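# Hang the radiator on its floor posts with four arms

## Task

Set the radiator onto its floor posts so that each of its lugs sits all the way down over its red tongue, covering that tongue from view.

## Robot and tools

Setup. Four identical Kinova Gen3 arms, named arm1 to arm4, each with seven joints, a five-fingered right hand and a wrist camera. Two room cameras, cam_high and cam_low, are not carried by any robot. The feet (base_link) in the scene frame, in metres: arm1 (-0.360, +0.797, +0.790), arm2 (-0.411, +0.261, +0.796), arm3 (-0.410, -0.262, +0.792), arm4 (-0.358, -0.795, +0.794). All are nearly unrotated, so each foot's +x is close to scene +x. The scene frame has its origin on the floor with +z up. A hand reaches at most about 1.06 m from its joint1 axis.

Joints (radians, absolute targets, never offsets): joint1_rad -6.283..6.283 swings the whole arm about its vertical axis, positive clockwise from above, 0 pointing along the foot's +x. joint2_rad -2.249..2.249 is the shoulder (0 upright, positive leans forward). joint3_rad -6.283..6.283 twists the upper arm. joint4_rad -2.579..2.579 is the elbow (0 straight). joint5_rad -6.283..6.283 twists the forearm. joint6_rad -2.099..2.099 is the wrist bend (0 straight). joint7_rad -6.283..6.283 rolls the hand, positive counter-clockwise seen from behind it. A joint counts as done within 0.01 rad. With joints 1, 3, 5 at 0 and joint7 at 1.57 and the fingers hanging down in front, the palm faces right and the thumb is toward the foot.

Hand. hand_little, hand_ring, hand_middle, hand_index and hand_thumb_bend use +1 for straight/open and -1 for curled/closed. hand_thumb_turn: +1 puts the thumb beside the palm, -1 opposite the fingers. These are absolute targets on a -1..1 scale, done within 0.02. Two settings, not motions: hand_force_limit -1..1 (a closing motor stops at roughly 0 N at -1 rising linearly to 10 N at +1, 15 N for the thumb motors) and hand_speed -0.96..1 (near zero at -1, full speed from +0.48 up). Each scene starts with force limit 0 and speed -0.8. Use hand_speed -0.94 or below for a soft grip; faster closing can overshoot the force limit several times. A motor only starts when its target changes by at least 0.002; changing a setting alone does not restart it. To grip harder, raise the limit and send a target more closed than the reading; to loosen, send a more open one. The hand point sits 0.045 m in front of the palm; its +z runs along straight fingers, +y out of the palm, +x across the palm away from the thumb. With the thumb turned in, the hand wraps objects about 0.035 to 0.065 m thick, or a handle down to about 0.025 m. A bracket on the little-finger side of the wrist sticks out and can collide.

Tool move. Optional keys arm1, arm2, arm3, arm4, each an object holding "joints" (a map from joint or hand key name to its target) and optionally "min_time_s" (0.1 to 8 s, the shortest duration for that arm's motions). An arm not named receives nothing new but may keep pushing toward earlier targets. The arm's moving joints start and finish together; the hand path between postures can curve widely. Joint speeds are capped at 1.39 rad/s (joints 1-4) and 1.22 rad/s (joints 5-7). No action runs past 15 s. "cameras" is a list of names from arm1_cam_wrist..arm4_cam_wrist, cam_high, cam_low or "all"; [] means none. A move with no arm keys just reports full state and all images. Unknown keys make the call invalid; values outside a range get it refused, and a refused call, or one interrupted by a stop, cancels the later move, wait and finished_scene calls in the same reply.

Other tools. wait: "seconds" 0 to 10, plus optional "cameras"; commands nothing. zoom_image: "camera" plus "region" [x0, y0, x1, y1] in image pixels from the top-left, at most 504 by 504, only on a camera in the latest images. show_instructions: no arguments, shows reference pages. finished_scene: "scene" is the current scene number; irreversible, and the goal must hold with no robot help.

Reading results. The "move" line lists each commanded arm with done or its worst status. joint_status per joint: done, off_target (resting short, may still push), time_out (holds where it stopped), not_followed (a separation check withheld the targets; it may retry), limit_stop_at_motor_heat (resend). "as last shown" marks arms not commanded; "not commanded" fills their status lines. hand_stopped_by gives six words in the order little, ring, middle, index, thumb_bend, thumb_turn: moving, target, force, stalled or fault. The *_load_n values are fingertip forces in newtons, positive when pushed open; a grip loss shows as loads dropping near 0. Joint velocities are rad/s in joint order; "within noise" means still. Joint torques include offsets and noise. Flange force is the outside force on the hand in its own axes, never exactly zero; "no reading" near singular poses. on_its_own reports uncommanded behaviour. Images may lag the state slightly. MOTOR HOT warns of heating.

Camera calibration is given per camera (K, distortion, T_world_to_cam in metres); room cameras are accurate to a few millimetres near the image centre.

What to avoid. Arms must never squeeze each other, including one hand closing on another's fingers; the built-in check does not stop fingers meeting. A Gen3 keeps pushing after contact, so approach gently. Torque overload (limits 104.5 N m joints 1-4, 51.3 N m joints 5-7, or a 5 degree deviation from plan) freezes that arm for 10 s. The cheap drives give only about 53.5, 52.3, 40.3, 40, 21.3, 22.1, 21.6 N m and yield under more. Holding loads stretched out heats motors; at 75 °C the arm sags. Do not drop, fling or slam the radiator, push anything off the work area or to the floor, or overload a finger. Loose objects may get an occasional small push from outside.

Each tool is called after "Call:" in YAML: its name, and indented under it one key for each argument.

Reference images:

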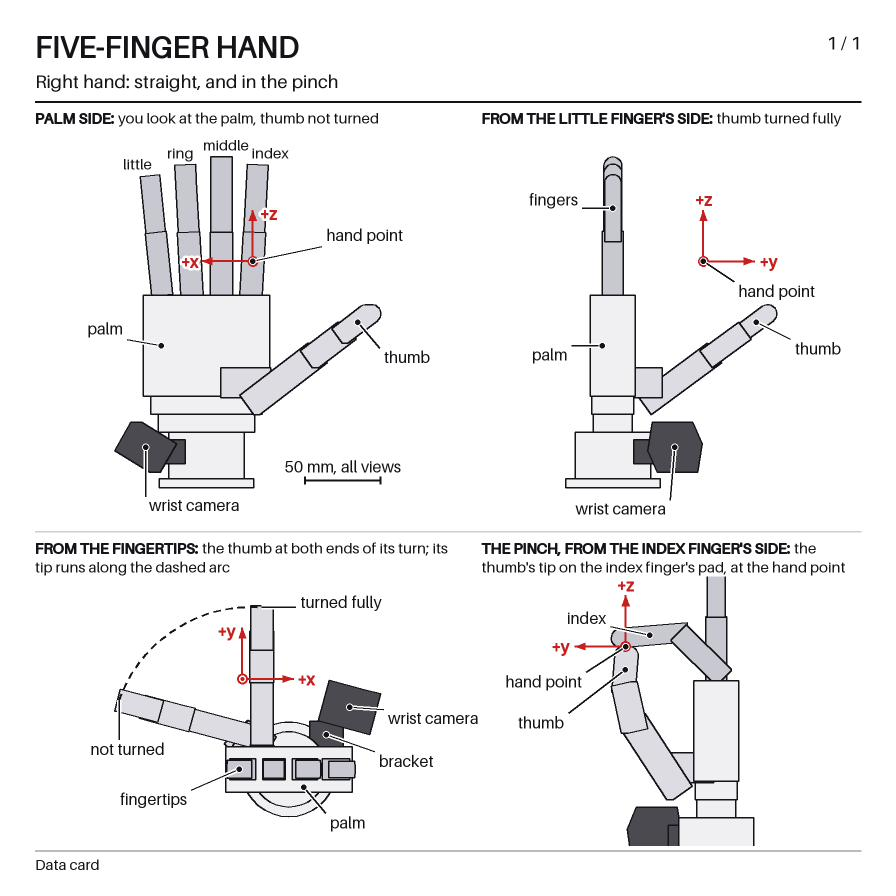

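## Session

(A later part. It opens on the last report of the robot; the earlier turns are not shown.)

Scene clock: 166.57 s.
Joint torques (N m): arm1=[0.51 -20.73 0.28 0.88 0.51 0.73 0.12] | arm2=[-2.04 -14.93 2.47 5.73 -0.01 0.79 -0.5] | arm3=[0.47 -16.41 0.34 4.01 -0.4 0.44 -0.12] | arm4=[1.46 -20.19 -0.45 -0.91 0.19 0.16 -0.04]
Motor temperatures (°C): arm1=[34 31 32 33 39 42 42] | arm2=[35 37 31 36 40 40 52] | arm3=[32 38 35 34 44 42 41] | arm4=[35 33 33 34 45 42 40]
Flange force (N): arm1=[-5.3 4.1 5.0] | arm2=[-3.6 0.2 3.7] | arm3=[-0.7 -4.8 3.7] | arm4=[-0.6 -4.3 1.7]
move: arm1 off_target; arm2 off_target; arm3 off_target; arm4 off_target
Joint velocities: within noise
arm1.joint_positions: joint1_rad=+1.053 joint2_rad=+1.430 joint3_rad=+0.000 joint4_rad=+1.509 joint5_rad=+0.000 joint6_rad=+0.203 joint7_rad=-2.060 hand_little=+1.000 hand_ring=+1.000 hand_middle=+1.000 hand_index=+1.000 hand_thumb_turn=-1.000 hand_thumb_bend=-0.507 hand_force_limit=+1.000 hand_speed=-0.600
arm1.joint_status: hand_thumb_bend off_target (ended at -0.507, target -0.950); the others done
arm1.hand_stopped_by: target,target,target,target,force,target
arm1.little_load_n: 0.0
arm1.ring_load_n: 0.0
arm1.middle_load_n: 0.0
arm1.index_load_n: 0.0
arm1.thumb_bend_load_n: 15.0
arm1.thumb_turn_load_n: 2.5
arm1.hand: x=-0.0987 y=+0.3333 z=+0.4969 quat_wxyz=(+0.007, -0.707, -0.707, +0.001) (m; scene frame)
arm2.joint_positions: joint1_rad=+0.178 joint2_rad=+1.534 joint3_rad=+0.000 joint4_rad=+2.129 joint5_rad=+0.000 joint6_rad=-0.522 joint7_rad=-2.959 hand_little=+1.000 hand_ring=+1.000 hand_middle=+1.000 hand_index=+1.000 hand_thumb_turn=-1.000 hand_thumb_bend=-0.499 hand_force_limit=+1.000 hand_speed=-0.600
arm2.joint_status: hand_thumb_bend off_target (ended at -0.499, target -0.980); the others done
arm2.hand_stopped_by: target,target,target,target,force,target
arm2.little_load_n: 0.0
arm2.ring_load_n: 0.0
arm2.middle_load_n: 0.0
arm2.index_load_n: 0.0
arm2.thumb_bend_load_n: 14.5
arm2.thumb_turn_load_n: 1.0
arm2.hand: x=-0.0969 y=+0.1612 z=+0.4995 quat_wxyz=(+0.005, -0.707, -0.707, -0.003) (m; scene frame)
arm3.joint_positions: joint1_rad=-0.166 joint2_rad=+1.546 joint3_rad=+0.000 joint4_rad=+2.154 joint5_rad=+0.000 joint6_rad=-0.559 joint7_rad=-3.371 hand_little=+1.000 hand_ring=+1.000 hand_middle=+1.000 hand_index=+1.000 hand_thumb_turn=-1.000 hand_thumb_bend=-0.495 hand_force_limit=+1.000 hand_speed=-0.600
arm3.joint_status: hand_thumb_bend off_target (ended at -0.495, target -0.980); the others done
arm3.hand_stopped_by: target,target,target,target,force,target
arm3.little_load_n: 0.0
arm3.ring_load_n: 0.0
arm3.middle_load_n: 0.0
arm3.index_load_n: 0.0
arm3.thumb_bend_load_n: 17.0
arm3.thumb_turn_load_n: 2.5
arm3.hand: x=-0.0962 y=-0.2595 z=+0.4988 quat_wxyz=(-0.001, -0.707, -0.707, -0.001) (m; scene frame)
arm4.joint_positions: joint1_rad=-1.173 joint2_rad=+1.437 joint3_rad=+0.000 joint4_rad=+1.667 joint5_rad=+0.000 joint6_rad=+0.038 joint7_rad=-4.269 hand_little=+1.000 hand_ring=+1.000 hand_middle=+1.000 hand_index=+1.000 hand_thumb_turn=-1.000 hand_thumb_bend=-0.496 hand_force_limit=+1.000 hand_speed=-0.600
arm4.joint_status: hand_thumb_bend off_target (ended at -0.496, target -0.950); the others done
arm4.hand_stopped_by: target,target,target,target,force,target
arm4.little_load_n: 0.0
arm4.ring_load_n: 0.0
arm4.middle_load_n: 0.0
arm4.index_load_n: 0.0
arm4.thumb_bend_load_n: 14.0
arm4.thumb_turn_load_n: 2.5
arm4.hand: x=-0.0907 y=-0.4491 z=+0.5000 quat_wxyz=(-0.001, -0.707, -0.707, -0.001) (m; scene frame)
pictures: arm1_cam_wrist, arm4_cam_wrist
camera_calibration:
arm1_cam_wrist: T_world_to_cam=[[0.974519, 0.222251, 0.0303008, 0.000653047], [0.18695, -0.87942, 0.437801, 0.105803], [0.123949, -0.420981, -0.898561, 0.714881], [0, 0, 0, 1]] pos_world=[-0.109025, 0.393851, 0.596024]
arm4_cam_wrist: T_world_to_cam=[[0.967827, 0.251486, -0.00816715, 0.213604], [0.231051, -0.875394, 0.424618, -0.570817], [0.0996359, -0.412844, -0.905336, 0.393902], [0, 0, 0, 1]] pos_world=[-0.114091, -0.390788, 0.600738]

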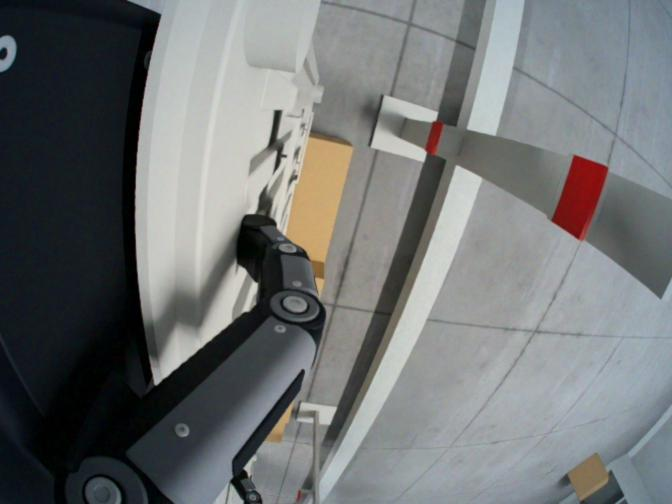

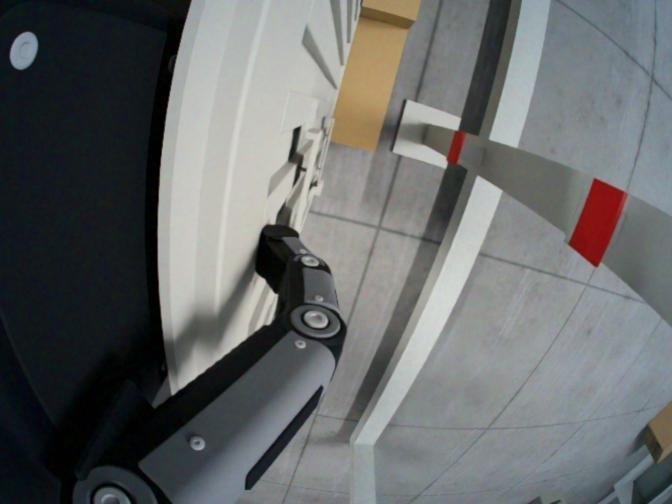

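Call:
move:
  arm1: {"joints":{"joint2_rad":1.4157,"joint4_rad":1.5205,"joint6_rad":0.2054},"min_time_s":2}
  arm2: {"joints":{"joint2_rad":1.5196,"joint4_rad":2.1428,"joint6_rad":-0.5206},"min_time_s":2}
  arm3: {"joints":{"joint2_rad":1.5317,"joint4_rad":2.1678,"joint6_rad":-0.5579},"min_time_s":2}
  arm4: {"joints":{"joint2_rad":1.4223,"joint4_rad":1.6787,"joint6_rad":0.0406},"min_time_s":2}
  cameras: ["all"]

Scene clock: 169.40 s.
Joint torques (N m): arm1=[1.17 -26.65 1.22 0.16 0.61 0.61 0.14] | arm2=[-2.14 -17.14 2.45 6.76 -0.01 0.58 -0.47] | arm3=[0.87 -19.18 1.61 4.55 -0.77 -0.03 -0.11] | arm4=[1.55 -24.81 0.08 -0.69 0.19 0.34 -0.06]
Motor temperatures (°C): arm1=[34 32 32 33 39 42 42] | arm2=[35 37 31 36 40 40 52] | arm3=[32 38 35 34 44 42 41] | arm4=[35 33 33 34 45 42 40]
Flange force (N): arm1=[-5.3 5.6 17.3] | arm2=[-4.0 0.3 11.4] | arm3=[0.7 -6.4 11.7] | arm4=[0.1 -4.2 13.3]
move: arm1 done; arm2 done; arm3 done; arm4 done
Joint velocities: within noise
arm1.joint_positions: joint1_rad=+1.053 joint2_rad=+1.416 joint3_rad=+0.000 joint4_rad=+1.521 joint5_rad=+0.000 joint6_rad=+0.205 joint7_rad=-2.060 hand_little=+1.000 hand_ring=+1.000 hand_middle=+1.000 hand_index=+1.000 hand_thumb_turn=-1.000 hand_thumb_bend=-0.505 hand_force_limit=+1.000 hand_speed=-0.600
arm1.joint_status: all done
arm1.hand_stopped_by: target,target,target,target,force,target
arm1.little_load_n: 0.0
arm1.ring_load_n: 0.0
arm1.middle_load_n: 0.0
arm1.index_load_n: 0.0
arm1.thumb_bend_load_n: 25.0
arm1.thumb_turn_load_n: 3.0
arm1.hand: x=-0.0986 y=+0.3333 z=+0.5029 quat_wxyz=(+0.007, -0.707, -0.707, +0.001) (m; scene frame)
arm2.joint_positions: joint1_rad=+0.178 joint2_rad=+1.520 joint3_rad=+0.000 joint4_rad=+2.143 joint5_rad=+0.000 joint6_rad=-0.521 joint7_rad=-2.959 hand_little=+1.000 hand_ring=+1.000 hand_middle=+1.000 hand_index=+1.000 hand_thumb_turn=-1.000 hand_thumb_bend=-0.499 hand_force_limit=+1.000 hand_speed=-0.600
arm2.joint_status: all done
arm2.hand_stopped_by: target,target,target,target,force,target
arm2.little_load_n: 0.0
arm2.ring_load_n: 0.0
arm2.middle_load_n: -0.5
arm2.index_load_n: 0.0
arm2.thumb_bend_load_n: 15.0
arm2.thumb_turn_load_n: 1.5
arm2.hand: x=-0.0969 y=+0.1611 z=+0.5055 quat_wxyz=(+0.005, -0.707, -0.707, -0.003) (m; scene frame)
arm3.joint_positions: joint1_rad=-0.166 joint2_rad=+1.532 joint3_rad=+0.000 joint4_rad=+2.168 joint5_rad=+0.000 joint6_rad=-0.558 joint7_rad=-3.371 hand_little=+1.000 hand_ring=+1.000 hand_middle=+1.000 hand_index=+1.000 hand_thumb_turn=-1.000 hand_thumb_bend=-0.494 hand_force_limit=+1.000 hand_speed=-0.600
arm3.joint_status: all done
arm3.hand_stopped_by: target,target,target,target,force,target
arm3.little_load_n: 0.0
arm3.ring_load_n: 0.0
arm3.middle_load_n: 0.0
arm3.index_load_n: 0.0
arm3.thumb_bend_load_n: 19.0
arm3.thumb_turn_load_n: 2.0
arm3.hand: x=-0.0961 y=-0.2594 z=+0.5048 quat_wxyz=(-0.001, -0.707, -0.707, -0.001) (m; scene frame)
arm4.joint_positions: joint1_rad=-1.173 joint2_rad=+1.422 joint3_rad=+0.000 joint4_rad=+1.679 joint5_rad=+0.000 joint6_rad=+0.041 joint7_rad=-4.269 hand_little=+1.000 hand_ring=+1.000 hand_middle=+1.000 hand_index=+1.000 hand_thumb_turn=-1.000 hand_thumb_bend=-0.495 hand_force_limit=+1.000 hand_speed=-0.600
arm4.joint_status: all done
arm4.hand_stopped_by: target,target,target,target,force,target
arm4.little_load_n: 0.0
arm4.ring_load_n: 0.0
arm4.middle_load_n: 0.0
arm4.index_load_n: 0.0
arm4.thumb_bend_load_n: 14.5
arm4.thumb_turn_load_n: 1.5
arm4.hand: x=-0.0907 y=-0.4492 z=+0.5060 quat_wxyz=(-0.001, -0.707, -0.707, -0.001) (m; scene frame)
pictures: arm1_cam_wrist, arm2_cam_wrist, arm3_cam_wrist, arm4_cam_wrist, cam_high, cam_low
camera_calibration:
arm1_cam_wrist: T_world_to_cam=[[0.974519, 0.222251, 0.0303008, 0.000396016], [0.18695, -0.87942, 0.437801, 0.103069], [0.123949, -0.420981, -0.898561, 0.720218], [0, 0, 0, 1]] pos_world=[-0.108925, 0.393751, 0.602024]
arm2_cam_wrist: T_world_to_cam=[[0.957373, 0.287091, 0.0318711, 0.0279225], [0.243178, -0.86061, 0.447454, -0.0501602], [0.155889, -0.42063, -0.893739, 0.654189], [0, 0, 0, 1]] pos_world=[-0.116515, 0.223987, 0.606229]
arm3_cam_wrist: T_world_to_cam=[[0.977445, 0.205424, 0.049012, 0.121273], [0.16963, -0.901905, 0.397231, -0.399584], [0.125805, -0.379957, -0.916409, 0.49139], [0, 0, 0, 1]] pos_world=[-0.112575, -0.198592, 0.603098]
arm4_cam_wrist: T_world_to_cam=[[0.967839, 0.251436, -0.00827967, 0.2138], [0.231041, -0.87535, 0.424714, -0.573383], [0.0995408, -0.412968, -0.90529, 0.399258], [0, 0, 0, 1]] pos_world=[-0.114191, -0.390787, 0.606738]

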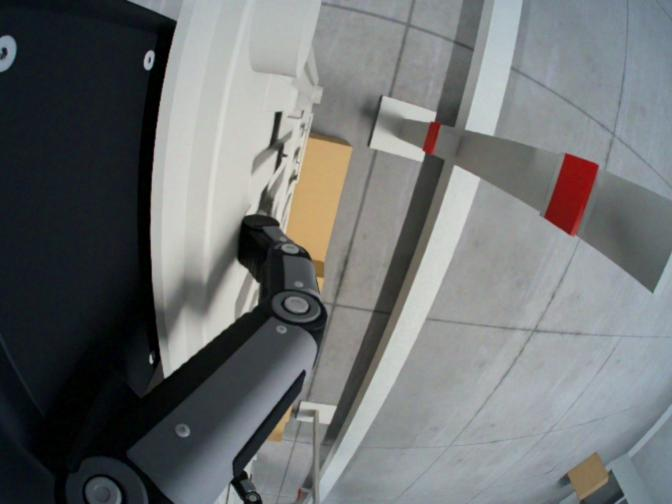

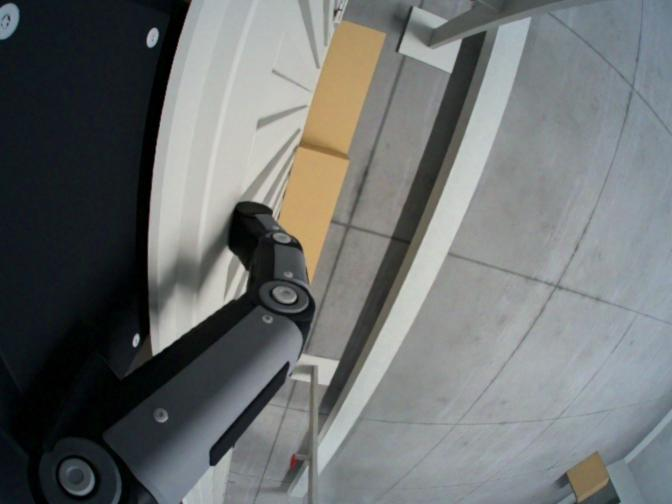

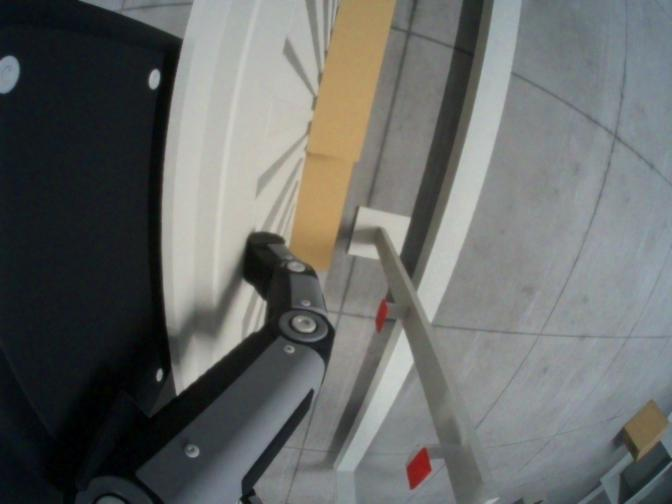

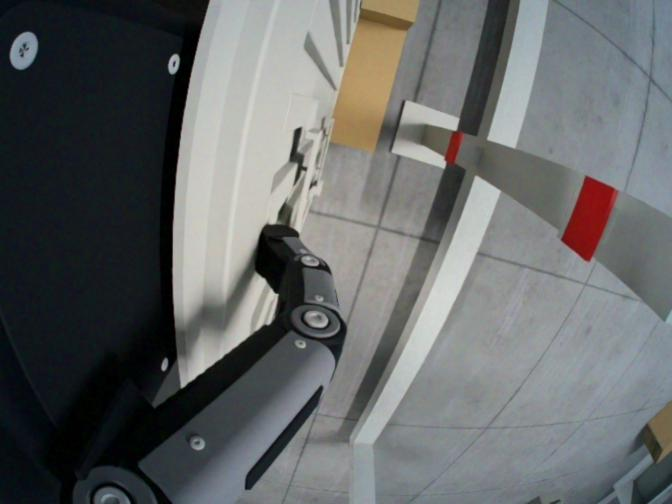

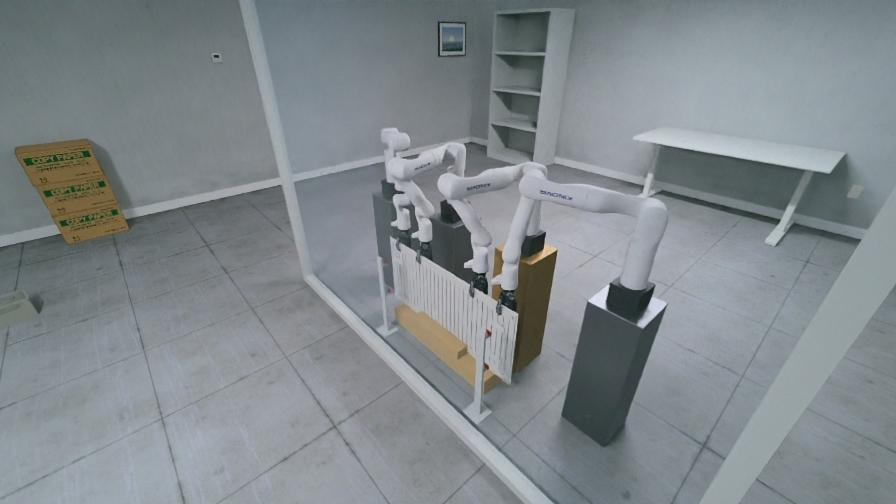

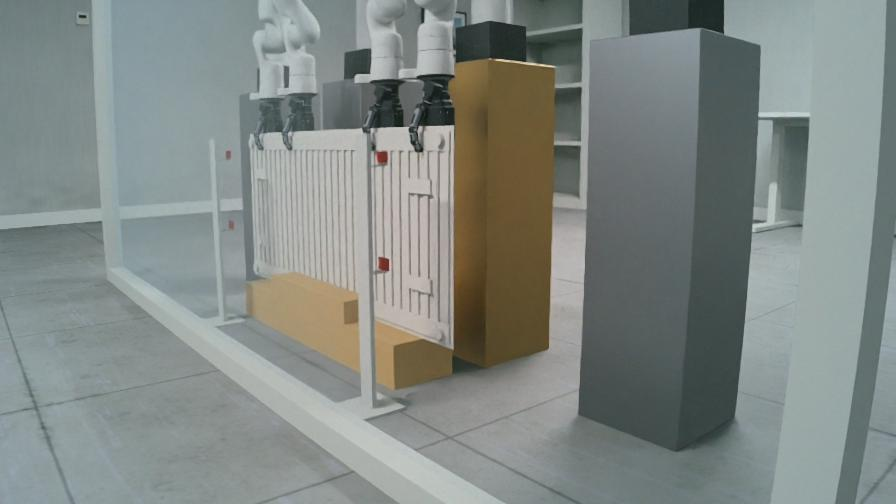

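Call:
move:
  arm1: {"joints":{"hand_thumb_bend":-0.2,"hand_speed":0}}
  arm2: {"joints":{"hand_thumb_bend":-0.2,"hand_speed":0}}
  arm3: {"joints":{"hand_thumb_bend":-0.2,"hand_speed":0}}
  arm4: {"joints":{"hand_thumb_bend":-0.2,"hand_speed":0}}

Call:
move:
  arm1: {"joints":{"joint2_rad":1.4298,"joint4_rad":1.5093,"joint6_rad":0.2025},"min_time_s":1}
  arm2: {"joints":{"joint2_rad":1.5343,"joint4_rad":2.1295,"joint6_rad":-0.5221},"min_time_s":1}
  arm3: {"joints":{"joint2_rad":1.5463,"joint4_rad":2.1545,"joint6_rad":-0.5592},"min_time_s":1}
  arm4: {"joints":{"joint2_rad":1.4366,"joint4_rad":1.6671,"joint6_rad":0.0378},"min_time_s":1}
  cameras: ["arm1_cam_wrist","arm4_cam_wrist"]

Call:
move:
  arm1: {"joints":{"hand_thumb_bend":-0.95,"hand_speed":0.3}}
  arm2: {"joints":{"hand_thumb_bend":-0.95,"hand_speed":0.3}}
  arm3: {"joints":{"hand_thumb_bend":-0.95,"hand_speed":0.3}}
  arm4: {"joints":{"hand_thumb_bend":-0.95,"hand_speed":0.3}}

Scene clock: 177.77 s.
Joint torques (N m): arm1=[0.98 -20.39 0.25 -0.48 0.22 -0.01 -0.11] | arm2=[-2.18 -15.47 1.84 3.74 0.05 -0.08 -0.59] | arm3=[0.84 -15.95 1.24 3.51 -0.66 0.28 -0.11] | arm4=[1.47 -19.09 0.05 -0.36 0.3 0.31 0.04]
Motor temperatures (°C): arm1=[34 32 32 33 39 42 42] | arm2=[35 37 31 36 40 40 52] | arm3=[32 38 35 34 44 42 41] | arm4=[35 35 33 34 45 42 40]
Flange force (N): arm1=[-2.6 3.3 1.3] | arm2=[-4.0 -2.1 0.3] | arm3=[0.9 -5.1 1.5] | arm4=[0.7 -3.9 0.3]
move: arm1 done; arm2 done; arm3 done; arm4 done
Joint velocities: within noise
arm1.joint_positions: joint1_rad=+1.053 joint2_rad=+1.416 joint3_rad=+0.000 joint4_rad=+1.521 joint5_rad=+0.000 joint6_rad=+0.205 joint7_rad=-2.060 hand_little=+1.000 hand_ring=+1.000 hand_middle=+1.000 hand_index=+1.000 hand_thumb_turn=-1.000 hand_thumb_bend=-0.200 hand_force_limit=+1.000 hand_speed=+0.000
arm1.joint_status: all done
arm1.hand_stopped_by: target,target,target,target,target,target
arm1.little_load_n: 0.0
arm1.ring_load_n: 0.0
arm1.middle_load_n: 0.0
arm1.index_load_n: 0.0
arm1.thumb_bend_load_n: 0.0
arm1.thumb_turn_load_n: 0.0
arm1.hand: x=-0.0986 y=+0.3333 z=+0.5030 quat_wxyz=(+0.007, -0.707, -0.707, +0.001) (m; scene frame)
arm2.joint_positions: joint1_rad=+0.178 joint2_rad=+1.519 joint3_rad=+0.000 joint4_rad=+2.143 joint5_rad=+0.000 joint6_rad=-0.521 joint7_rad=-2.959 hand_little=+1.000 hand_ring=+1.000 hand_middle=+1.000 hand_index=+1.000 hand_thumb_turn=-1.000 hand_thumb_bend=-0.200 hand_force_limit=+1.000 hand_speed=+0.000
arm2.joint_status: all done
arm2.hand_stopped_by: target,target,target,target,target,target
arm2.little_load_n: 0.0
arm2.ring_load_n: -0.5
arm2.middle_load_n: 0.0
arm2.index_load_n: 0.0
arm2.thumb_bend_load_n: 0.0
arm2.thumb_turn_load_n: 0.0
arm2.hand: x=-0.0968 y=+0.1611 z=+0.5055 quat_wxyz=(+0.005, -0.707, -0.707, -0.003) (m; scene frame)
arm3.joint_positions: joint1_rad=-0.166 joint2_rad=+1.532 joint3_rad=+0.000 joint4_rad=+2.168 joint5_rad=+0.000 joint6_rad=-0.558 joint7_rad=-3.371 hand_little=+1.000 hand_ring=+1.000 hand_middle=+1.000 hand_index=+1.000 hand_thumb_turn=-1.000 hand_thumb_bend=-0.200 hand_force_limit=+1.000 hand_speed=+0.000
arm3.joint_status: all done
arm3.hand_stopped_by: target,target,target,target,target,target
arm3.little_load_n: 0.0
arm3.ring_load_n: 0.0
arm3.middle_load_n: 0.0
arm3.index_load_n: 0.0
arm3.thumb_bend_load_n: 0.0
arm3.thumb_turn_load_n: 0.0
arm3.hand: x=-0.0960 y=-0.2594 z=+0.5048 quat_wxyz=(-0.001, -0.707, -0.707, -0.001) (m; scene frame)
arm4.joint_positions: joint1_rad=-1.173 joint2_rad=+1.422 joint3_rad=+0.000 joint4_rad=+1.679 joint5_rad=+0.000 joint6_rad=+0.041 joint7_rad=-4.269 hand_little=+1.000 hand_ring=+1.000 hand_middle=+1.000 hand_index=+1.000 hand_thumb_turn=-1.000 hand_thumb_bend=-0.200 hand_force_limit=+1.000 hand_speed=+0.000
arm4.joint_status: all done
arm4.hand_stopped_by: target,target,target,target,target,target
arm4.little_load_n: 0.0
arm4.ring_load_n: 0.0
arm4.middle_load_n: 0.0
arm4.index_load_n: 0.0
arm4.thumb_bend_load_n: -0.5
arm4.thumb_turn_load_n: 0.0
arm4.hand: x=-0.0907 y=-0.4492 z=+0.5060 quat_wxyz=(-0.001, -0.707, -0.707, -0.001) (m; scene frame)
pictures: none

Scene clock: 179.07 s.
Joint torques (N m): arm1=[0.99 -20.43 0.25 -0.41 0.21 -0.03 -0.16] | arm2=[-2.22 -15.43 1.87 3.74 0.05 -0.12 -0.62] | arm3=[0.84 -15.92 1.23 3.46 -0.64 0.28 -0.09] | arm4=[1.46 -19.05 0.05 -0.33 0.28 0.34 0.02]
Motor temperatures (°C): arm1=[34 32 32 33 39 42 42] | arm2=[35 37 31 36 40 40 52] | arm3=[32 38 35 34 44 42 41] | arm4=[35 35 33 34 45 42 40]
Flange force (N): arm1=[-2.8 3.4 1.5] | arm2=[-4.1 -1.9 0.2] | arm3=[0.9 -5.1 1.2] | arm4=[0.6 -3.9 0.1]
move: arm1 done; arm2 done; arm3 done; arm4 done
Joint velocities: within noise
arm1.joint_positions: joint1_rad=+1.053 joint2_rad=+1.430 joint3_rad=+0.000 joint4_rad=+1.509 joint5_rad=+0.000 joint6_rad=+0.202 joint7_rad=-2.060 hand_little=+1.000 hand_ring=+1.000 hand_middle=+1.000 hand_index=+1.000 hand_thumb_turn=-1.000 hand_thumb_bend=-0.200 hand_force_limit=+1.000 hand_speed=+0.000
arm1.joint_status: all done
arm1.hand_stopped_by: target,target,target,target,target,target
arm1.little_load_n: 0.0
arm1.ring_load_n: -0.5
arm1.middle_load_n: 0.0
arm1.index_load_n: 0.0
arm1.thumb_bend_load_n: 0.0
arm1.thumb_turn_load_n: 0.0
arm1.hand: x=-0.0987 y=+0.3333 z=+0.4969 quat_wxyz=(+0.007, -0.707, -0.707, +0.001) (m; scene frame)
arm2.joint_positions: joint1_rad=+0.178 joint2_rad=+1.534 joint3_rad=+0.000 joint4_rad=+2.129 joint5_rad=+0.000 joint6_rad=-0.522 joint7_rad=-2.959 hand_little=+1.000 hand_ring=+1.000 hand_middle=+1.000 hand_index=+1.000 hand_thumb_turn=-1.000 hand_thumb_bend=-0.200 hand_force_limit=+1.000 hand_speed=+0.000
arm2.joint_status: all done
arm2.hand_stopped_by: target,target,target,target,target,target
arm2.little_load_n: 0.0
arm2.ring_load_n: 0.0
arm2.middle_load_n: 0.0
arm2.index_load_n: 0.0
arm2.thumb_bend_load_n: 0.0
arm2.thumb_turn_load_n: 0.0
arm2.hand: x=-0.0970 y=+0.1612 z=+0.4995 quat_wxyz=(+0.005, -0.707, -0.707, -0.003) (m; scene frame)
arm3.joint_positions: joint1_rad=-0.166 joint2_rad=+1.546 joint3_rad=+0.000 joint4_rad=+2.155 joint5_rad=+0.000 joint6_rad=-0.559 joint7_rad=-3.371 hand_little=+1.000 hand_ring=+1.000 hand_middle=+1.000 hand_index=+1.000 hand_thumb_turn=-1.000 hand_thumb_bend=-0.200 hand_force_limit=+1.000 hand_speed=+0.000
arm3.joint_status: all done
arm3.hand_stopped_by: target,target,target,target,target,target
arm3.little_load_n: 0.0
arm3.ring_load_n: 0.0
arm3.middle_load_n: 0.0
arm3.index_load_n: 0.0
arm3.thumb_bend_load_n: 0.0
arm3.thumb_turn_load_n: 0.0
arm3.hand: x=-0.0962 y=-0.2595 z=+0.4988 quat_wxyz=(-0.001, -0.707, -0.707, -0.001) (m; scene frame)
arm4.joint_positions: joint1_rad=-1.173 joint2_rad=+1.437 joint3_rad=+0.000 joint4_rad=+1.667 joint5_rad=+0.000 joint6_rad=+0.038 joint7_rad=-4.269 hand_little=+1.000 hand_ring=+1.000 hand_middle=+1.000 hand_index=+1.000 hand_thumb_turn=-1.000 hand_thumb_bend=-0.200 hand_force_limit=+1.000 hand_speed=+0.000
arm4.joint_status: all done
arm4.hand_stopped_by: target,target,target,target,target,target
arm4.little_load_n: 0.0
arm4.ring_load_n: 0.0
arm4.middle_load_n: 0.0
arm4.index_load_n: 0.5
arm4.thumb_bend_load_n: 0.0
arm4.thumb_turn_load_n: 0.0
arm4.hand: x=-0.0907 y=-0.4491 z=+0.5000 quat_wxyz=(-0.001, -0.707, -0.707, -0.001) (m; scene frame)
pictures: arm1_cam_wrist, arm4_cam_wrist
camera_calibration:
arm1_cam_wrist: T_world_to_cam=[[0.974521, 0.222244, 0.0302795, 0.000690773], [0.186942, -0.879382, 0.437881, 0.105652], [0.123944, -0.421063, -0.898523, 0.714848], [0, 0, 0, 1]] pos_world=[-0.109025, 0.393751, 0.596024]
arm4_cam_wrist: T_world_to_cam=[[0.967827, 0.251486, -0.00816715, 0.213604], [0.231051, -0.875394, 0.424618, -0.570817], [0.0996359, -0.412844, -0.905336, 0.393902], [0, 0, 0, 1]] pos_world=[-0.114091, -0.390788, 0.600738]

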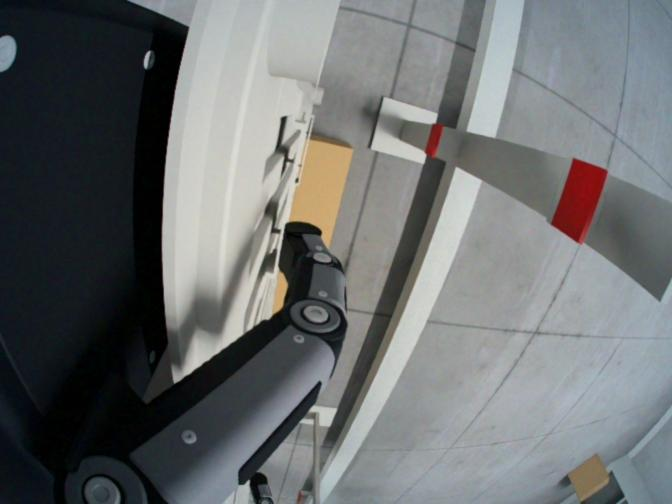

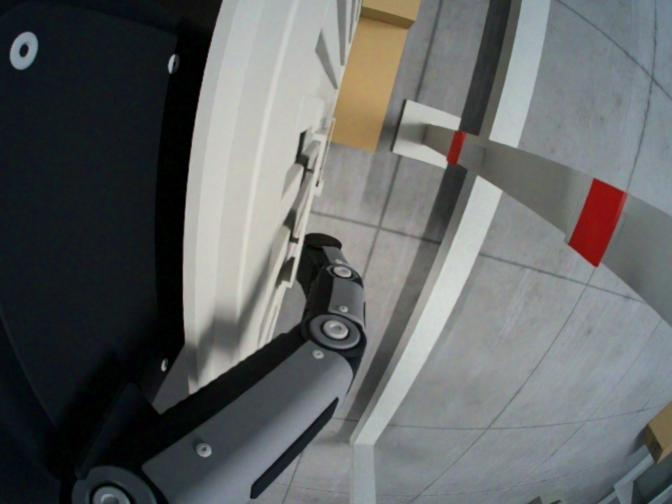

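Scene clock: 179.87 s.
Joint torques (N m): arm1=[0.63 -20.69 0.27 -0.25 0.3 0.14 -0.09] | arm2=[-2.02 -14.62 2.63 6.4 -0.03 1.06 -0.43] | arm3=[0.5 -15.86 0.53 4.06 -0.42 0.58 -0.03] | arm4=[1.41 -18.93 -0.56 -0.2 0.3 0.5 0.05]
Motor temperatures (°C): arm1=[34 32 32 33 39 42 42] | arm2=[35 37 31 36 40 39 52] | arm3=[32 38 35 34 44 42 41] | arm4=[35 35 33 34 45 42 40]
Flange force (N): arm1=[-3.3 2.9 2.4] | arm2=[-3.6 1.2 4.5] | arm3=[-0.2 -4.5 2.5] | arm4=[0.5 -3.9 0.2]
move: arm1 off_target; arm2 off_target; arm3 off_target; arm4 off_target
Joint velocities: within noise
arm1.joint_positions: joint1_rad=+1.053 joint2_rad=+1.430 joint3_rad=+0.000 joint4_rad=+1.509 joint5_rad=+0.000 joint6_rad=+0.202 joint7_rad=-2.060 hand_little=+1.000 hand_ring=+1.000 hand_middle=+1.000 hand_index=+1.000 hand_thumb_turn=-1.000 hand_thumb_bend=-0.493 hand_force_limit=+1.000 hand_speed=+0.300
arm1.joint_status: hand_thumb_bend off_target (ended at -0.493, target -0.950); the others done
arm1.hand_stopped_by: target,target,target,target,force,target
arm1.little_load_n: 0.0
arm1.ring_load_n: 0.0
arm1.middle_load_n: 0.0
arm1.index_load_n: 0.0
arm1.thumb_bend_load_n: 13.0
arm1.thumb_turn_load_n: 3.0
arm1.hand: x=-0.0987 y=+0.3333 z=+0.4969 quat_wxyz=(+0.007, -0.707, -0.707, +0.001) (m; scene frame)
arm2.joint_positions: joint1_rad=+0.178 joint2_rad=+1.534 joint3_rad=+0.000 joint4_rad=+2.129 joint5_rad=+0.000 joint6_rad=-0.522 joint7_rad=-2.959 hand_little=+1.000 hand_ring=+1.000 hand_middle=+1.000 hand_index=+1.000 hand_thumb_turn=-1.000 hand_thumb_bend=-0.510 hand_force_limit=+1.000 hand_speed=+0.300
arm2.joint_status: hand_thumb_bend off_target (ended at -0.510, target -0.950); the others done
arm2.hand_stopped_by: target,target,target,target,force,target
arm2.little_load_n: 0.0
arm2.ring_load_n: 0.0
arm2.middle_load_n: 0.0
arm2.index_load_n: 0.0
arm2.thumb_bend_load_n: 18.5
arm2.thumb_turn_load_n: 2.0
arm2.hand: x=-0.0970 y=+0.1612 z=+0.4995 quat_wxyz=(+0.005, -0.707, -0.707, -0.003) (m; scene frame)
arm3.joint_positions: joint1_rad=-0.166 joint2_rad=+1.546 joint3_rad=+0.000 joint4_rad=+2.154 joint5_rad=+0.000 joint6_rad=-0.559 joint7_rad=-3.371 hand_little=+1.000 hand_ring=+1.000 hand_middle=+1.000 hand_index=+1.000 hand_thumb_turn=-1.000 hand_thumb_bend=-0.494 hand_force_limit=+1.000 hand_speed=+0.300
arm3.joint_status: hand_thumb_bend off_target (ended at -0.494, target -0.950); the others done
arm3.hand_stopped_by: target,target,target,target,force,target
arm3.little_load_n: 0.0
arm3.ring_load_n: 0.0
arm3.middle_load_n: 0.0
arm3.index_load_n: 0.0
arm3.thumb_bend_load_n: 16.0
arm3.thumb_turn_load_n: 2.0
arm3.hand: x=-0.0962 y=-0.2594 z=+0.4988 quat_wxyz=(-0.001, -0.707, -0.707, -0.001) (m; scene frame)
arm4.joint_positions: joint1_rad=-1.173 joint2_rad=+1.437 joint3_rad=+0.000 joint4_rad=+1.667 joint5_rad=+0.000 joint6_rad=+0.038 joint7_rad=-4.269 hand_little=+1.000 hand_ring=+1.000 hand_middle=+1.000 hand_index=+1.000 hand_thumb_turn=-1.000 hand_thumb_bend=-0.503 hand_force_limit=+1.000 hand_speed=+0.300
arm4.joint_status: hand_thumb_bend off_target (ended at -0.503, target -0.950); the others done
arm4.hand_stopped_by: target,target,target,target,force,target
arm4.little_load_n: 0.0
arm4.ring_load_n: 0.0
arm4.middle_load_n: 0.0
arm4.index_load_n: 0.0
arm4.thumb_bend_load_n: 16.0
arm4.thumb_turn_load_n: 2.5
arm4.hand: x=-0.0907 y=-0.4491 z=+0.5000 quat_wxyz=(-0.001, -0.707, -0.707, -0.001) (m; scene frame)
pictures: none

Call:
move:
  arm1: {"joints":{"hand_little":-0.2,"hand_ring":-0.2,"hand_middle":-0.2,"hand_index":-0.2,"hand_speed":-0.9,"hand_force_limit":-0.3}}
  arm2: {"joints":{"hand_little":-0.2,"hand_ring":-0.2,"hand_middle":-0.2,"hand_index":-0.2,"hand_speed":-0.9,"hand_force_limit":-0.3}}
  arm3: {"joints":{"hand_little":-0.2,"hand_ring":-0.2,"hand_middle":-0.2,"hand_index":-0.2,"hand_speed":-0.9,"hand_force_limit":-0.3}}
  arm4: {"joints":{"hand_little":-0.2,"hand_ring":-0.2,"hand_middle":-0.2,"hand_index":-0.2,"hand_speed":-0.9,"hand_force_limit":-0.3}}
  cameras: ["arm1_cam_wrist","arm4_cam_wrist","cam_low"]

Scene clock: 185.00 s.
Joint torques (N m): arm1=[0.97 -21.86 -0.05 -0.95 0.15 -0.28 -0.15] | arm2=[-2.26 -16.64 1.42 4.76 0.13 -0.09 -0.69] | arm3=[1.26 -16.54 1.83 3.65 -0.95 0.13 -0.28] | arm4=[2.93 -20.08 2.74 -0.79 0.33 -0.02 0.02]
Motor temperatures (°C): arm1=[34 33 32 33 39 42 42] | arm2=[35 37 31 36 40 39 52] | arm3=[32 38 35 34 44 42 41] | arm4=[35 35 33 34 45 42 40]
Flange force (N): arm1=[-2.4 3.2 3.7] | arm2=[-4.8 -1.4 5.5] | arm3=[1.8 -5.3 3.2] | arm4=[1.8 -7.1 1.6]
move: arm1 off_target; arm2 off_target; arm3 off_target; arm4 off_target
Joint velocities: within noise
arm1.joint_positions: joint1_rad=+1.053 joint2_rad=+1.430 joint3_rad=+0.000 joint4_rad=+1.509 joint5_rad=+0.000 joint6_rad=+0.202 joint7_rad=-2.060 hand_little=+0.825 hand_ring=+0.853 hand_middle=+0.871 hand_index=+0.854 hand_thumb_turn=-1.000 hand_thumb_bend=-0.493 hand_force_limit=-0.300 hand_speed=-0.900
arm1.joint_status: hand_little off_target (ended at +0.825, target -0.200); hand_ring off_target (ended at +0.853, target -0.200); hand_middle off_target (ended at +0.871, target -0.200); hand_index off_target (ended at +0.854, target -0.200); the others done
arm1.hand_stopped_by: force,force,force,force,force,target
arm1.little_load_n: 5.0
arm1.ring_load_n: 3.0
arm1.middle_load_n: 0.5
arm1.index_load_n: 6.5
arm1.thumb_bend_load_n: 15.0
arm1.thumb_turn_load_n: 3.5
arm1.hand: x=-0.0987 y=+0.3333 z=+0.4969 quat_wxyz=(+0.007, -0.707, -0.707, +0.001) (m; scene frame)
arm2.joint_positions: joint1_rad=+0.178 joint2_rad=+1.534 joint3_rad=+0.000 joint4_rad=+2.129 joint5_rad=+0.000 joint6_rad=-0.522 joint7_rad=-2.959 hand_little=+0.844 hand_ring=+0.872 hand_middle=+0.881 hand_index=+0.872 hand_thumb_turn=-1.000 hand_thumb_bend=-0.509 hand_force_limit=-0.300 hand_speed=-0.900
arm2.joint_status: hand_little off_target (ended at +0.844, target -0.200); hand_ring off_target (ended at +0.872, target -0.200); hand_middle off_target (ended at +0.881, target -0.200); hand_index off_target (ended at +0.872, target -0.200); the others done
arm2.hand_stopped_by: force,force,force,force,force,target
arm2.little_load_n: 5.5
arm2.ring_load_n: 2.5
arm2.middle_load_n: 1.0
arm2.index_load_n: 4.0
arm2.thumb_bend_load_n: 19.5
arm2.thumb_turn_load_n: 2.0
arm2.hand: x=-0.0970 y=+0.1612 z=+0.4995 quat_wxyz=(+0.005, -0.707, -0.707, -0.003) (m; scene frame)
arm3.joint_positions: joint1_rad=-0.166 joint2_rad=+1.546 joint3_rad=+0.000 joint4_rad=+2.154 joint5_rad=+0.000 joint6_rad=-0.559 joint7_rad=-3.371 hand_little=+0.844 hand_ring=+0.872 hand_middle=+0.890 hand_index=+0.880 hand_thumb_turn=-1.000 hand_thumb_bend=-0.494 hand_force_limit=-0.300 hand_speed=-0.900
arm3.joint_status: hand_little off_target (ended at +0.844, target -0.200); hand_ring off_target (ended at +0.872, target -0.200); hand_middle off_target (ended at +0.890, target -0.200); hand_index off_target (ended at +0.880, target -0.200); the others done
arm3.hand_stopped_by: force,force,force,force,force,target
arm3.little_load_n: 6.0
arm3.ring_load_n: 4.5
arm3.middle_load_n: 0.0
arm3.index_load_n: 0.0
arm3.thumb_bend_load_n: 17.0
arm3.thumb_turn_load_n: 2.5
arm3.hand: x=-0.0962 y=-0.2595 z=+0.4988 quat_wxyz=(-0.001, -0.707, -0.707, -0.001) (m; scene frame)
arm4.joint_positions: joint1_rad=-1.173 joint2_rad=+1.437 joint3_rad=+0.000 joint4_rad=+1.667 joint5_rad=+0.000 joint6_rad=+0.038 joint7_rad=-4.269 hand_little=+0.825 hand_ring=+0.853 hand_middle=+0.864 hand_index=+0.853 hand_thumb_turn=-1.000 hand_thumb_bend=-0.503 hand_force_limit=-0.300 hand_speed=-0.900
arm4.joint_status: hand_little off_target (ended at +0.825, target -0.200); hand_ring off_target (ended at +0.853, target -0.200); hand_middle off_target (ended at +0.864, target -0.200); hand_index off_target (ended at +0.853, target -0.200); the others done
arm4.hand_stopped_by: force,force,force,force,force,target
arm4.little_load_n: 3.5
arm4.ring_load_n: 4.0
arm4.middle_load_n: 5.0
arm4.index_load_n: 4.0
arm4.thumb_bend_load_n: 16.5
arm4.thumb_turn_load_n: 3.0
arm4.hand: x=-0.0907 y=-0.4491 z=+0.5000 quat_wxyz=(-0.001, -0.707, -0.707, -0.001) (m; scene frame)
pictures: arm1_cam_wrist, arm4_cam_wrist, cam_low
camera_calibration:
arm1_cam_wrist: T_world_to_cam=[[0.974521, 0.222242, 0.0302808, 0.000691098], [0.186939, -0.879383, 0.437881, 0.105652], [0.123944, -0.421064, -0.898523, 0.714848], [0, 0, 0, 1]] pos_world=[-0.109025, 0.393751, 0.596024]
arm4_cam_wrist: T_world_to_cam=[[0.967827, 0.251486, -0.00816715, 0.213604], [0.231051, -0.875394, 0.424618, -0.570817], [0.0996359, -0.412844, -0.905336, 0.393902], [0, 0, 0, 1]] pos_world=[-0.114091, -0.390788, 0.600738]

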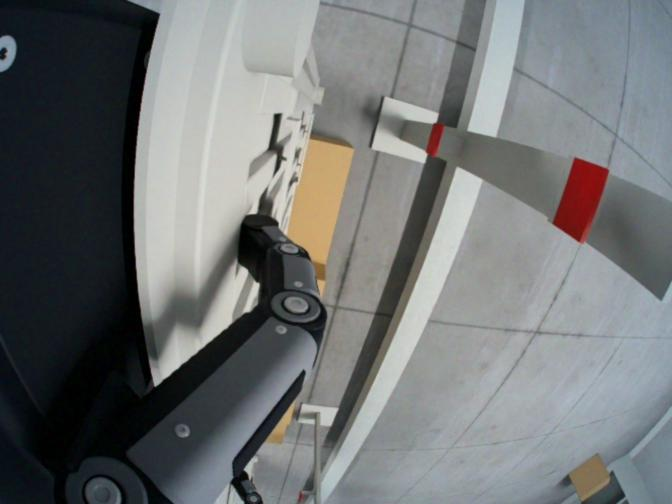

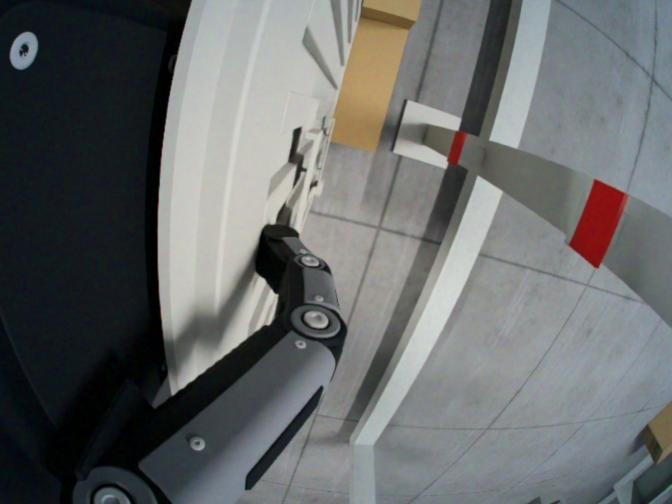

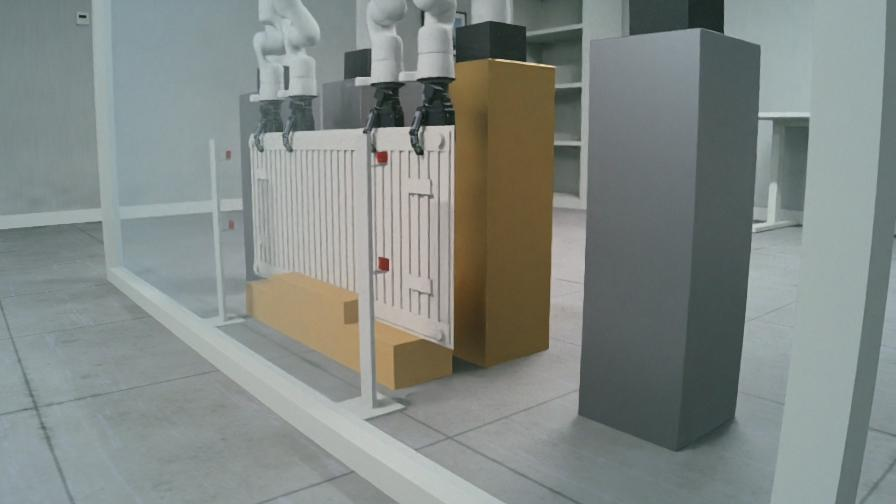

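Call:
move:
  arm1: {"joints":{"joint2_rad":1.4157,"joint4_rad":1.5205,"joint6_rad":0.2054},"min_time_s":2}
  arm2: {"joints":{"joint2_rad":1.5196,"joint4_rad":2.1428,"joint6_rad":-0.5206},"min_time_s":2}
  arm3: {"joints":{"joint2_rad":1.5317,"joint4_rad":2.1678,"joint6_rad":-0.5579},"min_time_s":2}
  arm4: {"joints":{"joint2_rad":1.4223,"joint4_rad":1.6787,"joint6_rad":0.0406},"min_time_s":2}
  cameras: ["cam_low","arm1_cam_wrist","arm4_cam_wrist"]

Scene clock: 189.07 s.
Joint torques (N m): arm1=[0.68 -28.12 -0.41 -1.48 0.08 -0.28 -0.16] | arm2=[-2.43 -20.79 1.61 6.3 0.19 -0.5 -0.58] | arm3=[0.98 -19.46 1.6 5.13 -0.84 -0.04 -0.18] | arm4=[2.29 -28.84 2.45 -1.27 0.21 -0.16 -0.06]
Motor temperatures (°C): arm1=[34 33 32 33 39 42 42] | arm2=[35 38 31 36 40 39 52] | arm3=[32 38 35 34 44 42 41] | arm4=[35 35 33 34 45 42 40]
Flange force (N): arm1=[-3.8 3.1 17.3] | arm2=[-4.9 -2.1 19.1] | arm3=[0.9 -5.4 13.7] | arm4=[0.9 -5.6 21.6]
move: arm1 done; arm2 done; arm3 done; arm4 done
Joint velocities: within noise
arm1.joint_positions: joint1_rad=+1.053 joint2_rad=+1.416 joint3_rad=+0.000 joint4_rad=+1.521 joint5_rad=+0.000 joint6_rad=+0.205 joint7_rad=-2.060 hand_little=+0.825 hand_ring=+0.853 hand_middle=+0.871 hand_index=+0.854 hand_thumb_turn=-1.000 hand_thumb_bend=-0.492 hand_force_limit=-0.300 hand_speed=-0.900
arm1.joint_status: all done
arm1.hand_stopped_by: force,force,force,force,force,target
arm1.little_load_n: 5.0
arm1.ring_load_n: 3.0
arm1.middle_load_n: 0.0
arm1.index_load_n: 6.5
arm1.thumb_bend_load_n: 19.5
arm1.thumb_turn_load_n: 2.5
arm1.hand: x=-0.0986 y=+0.3333 z=+0.5030 quat_wxyz=(+0.007, -0.707, -0.707, +0.001) (m; scene frame)
arm2.joint_positions: joint1_rad=+0.178 joint2_rad=+1.520 joint3_rad=+0.000 joint4_rad=+2.143 joint5_rad=+0.000 joint6_rad=-0.521 joint7_rad=-2.959 hand_little=+0.844 hand_ring=+0.871 hand_middle=+0.881 hand_index=+0.872 hand_thumb_turn=-1.000 hand_thumb_bend=-0.509 hand_force_limit=-0.300 hand_speed=-0.900
arm2.joint_status: all done
arm2.hand_stopped_by: force,force,force,force,force,target
arm2.little_load_n: 4.5
arm2.ring_load_n: 2.0
arm2.middle_load_n: 1.0
arm2.index_load_n: 2.5
arm2.thumb_bend_load_n: 20.5
arm2.thumb_turn_load_n: 2.0
arm2.hand: x=-0.0969 y=+0.1611 z=+0.5055 quat_wxyz=(+0.005, -0.707, -0.707, -0.003) (m; scene frame)
arm3.joint_positions: joint1_rad=-0.166 joint2_rad=+1.532 joint3_rad=+0.000 joint4_rad=+2.168 joint5_rad=+0.000 joint6_rad=-0.558 joint7_rad=-3.371 hand_little=+0.844 hand_ring=+0.872 hand_middle=+0.890 hand_index=+0.880 hand_thumb_turn=-1.000 hand_thumb_bend=-0.494 hand_force_limit=-0.300 hand_speed=-0.900
arm3.joint_status: all done
arm3.hand_stopped_by: force,force,force,force,force,target
arm3.little_load_n: 5.0
arm3.ring_load_n: 3.0
arm3.middle_load_n: 0.0
arm3.index_load_n: 0.0
arm3.thumb_bend_load_n: 20.5
arm3.thumb_turn_load_n: 2.0
arm3.hand: x=-0.0961 y=-0.2594 z=+0.5048 quat_wxyz=(-0.001, -0.707, -0.707, -0.001) (m; scene frame)
arm4.joint_positions: joint1_rad=-1.173 joint2_rad=+1.422 joint3_rad=+0.000 joint4_rad=+1.679 joint5_rad=+0.000 joint6_rad=+0.041 joint7_rad=-4.269 hand_little=+0.825 hand_ring=+0.853 hand_middle=+0.864 hand_index=+0.853 hand_thumb_turn=-1.000 hand_thumb_bend=-0.502 hand_force_limit=-0.300 hand_speed=-0.900
arm4.joint_status: all done
arm4.hand_stopped_by: force,force,force,force,force,target
arm4.little_load_n: 3.5
arm4.ring_load_n: 4.5
arm4.middle_load_n: 5.5
arm4.index_load_n: 5.0
arm4.thumb_bend_load_n: 18.0
arm4.thumb_turn_load_n: 2.0
arm4.hand: x=-0.0907 y=-0.4492 z=+0.5060 quat_wxyz=(-0.001, -0.707, -0.707, -0.001) (m; scene frame)
pictures: arm1_cam_wrist, arm4_cam_wrist, cam_low
camera_calibration:
arm1_cam_wrist: T_world_to_cam=[[0.974521, 0.222244, 0.0302795, 0.000411644], [0.186942, -0.879382, 0.437881, 0.103006], [0.123944, -0.421063, -0.898523, 0.720227], [0, 0, 0, 1]] pos_world=[-0.108925, 0.393751, 0.602024]
arm4_cam_wrist: T_world_to_cam=[[0.967835, 0.251448, -0.00831234, 0.213824], [0.231057, -0.875307, 0.424794, -0.573413], [0.0995376, -0.413051, -0.905252, 0.399203], [0, 0, 0, 1]] pos_world=[-0.114191, -0.390787, 0.606738]

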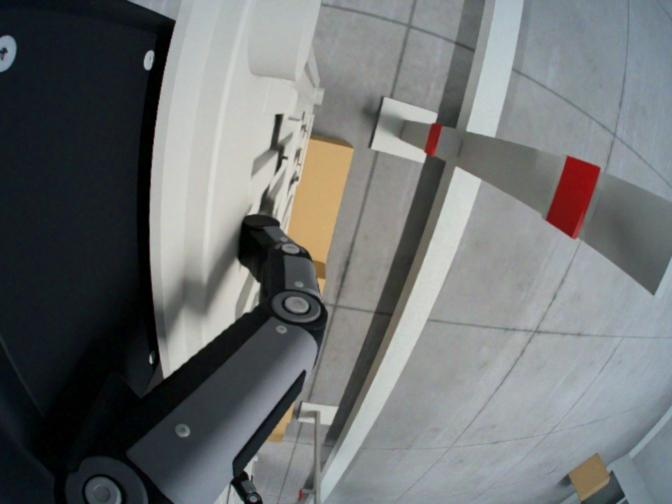

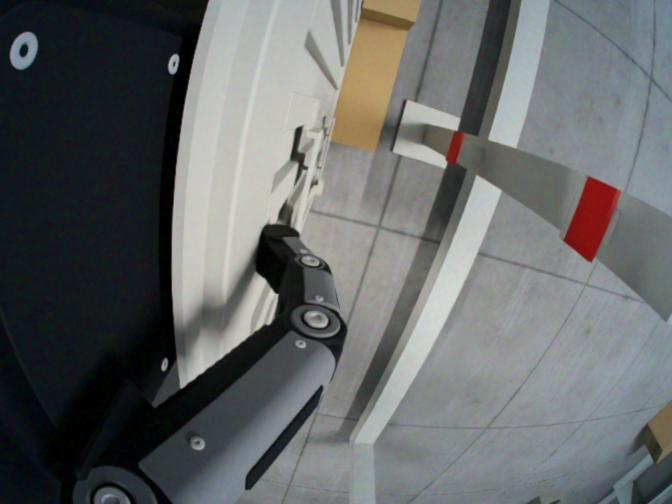

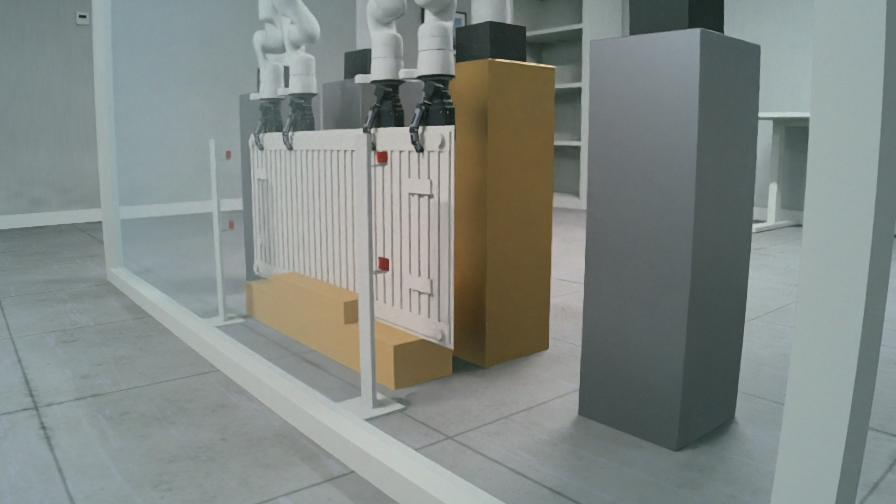

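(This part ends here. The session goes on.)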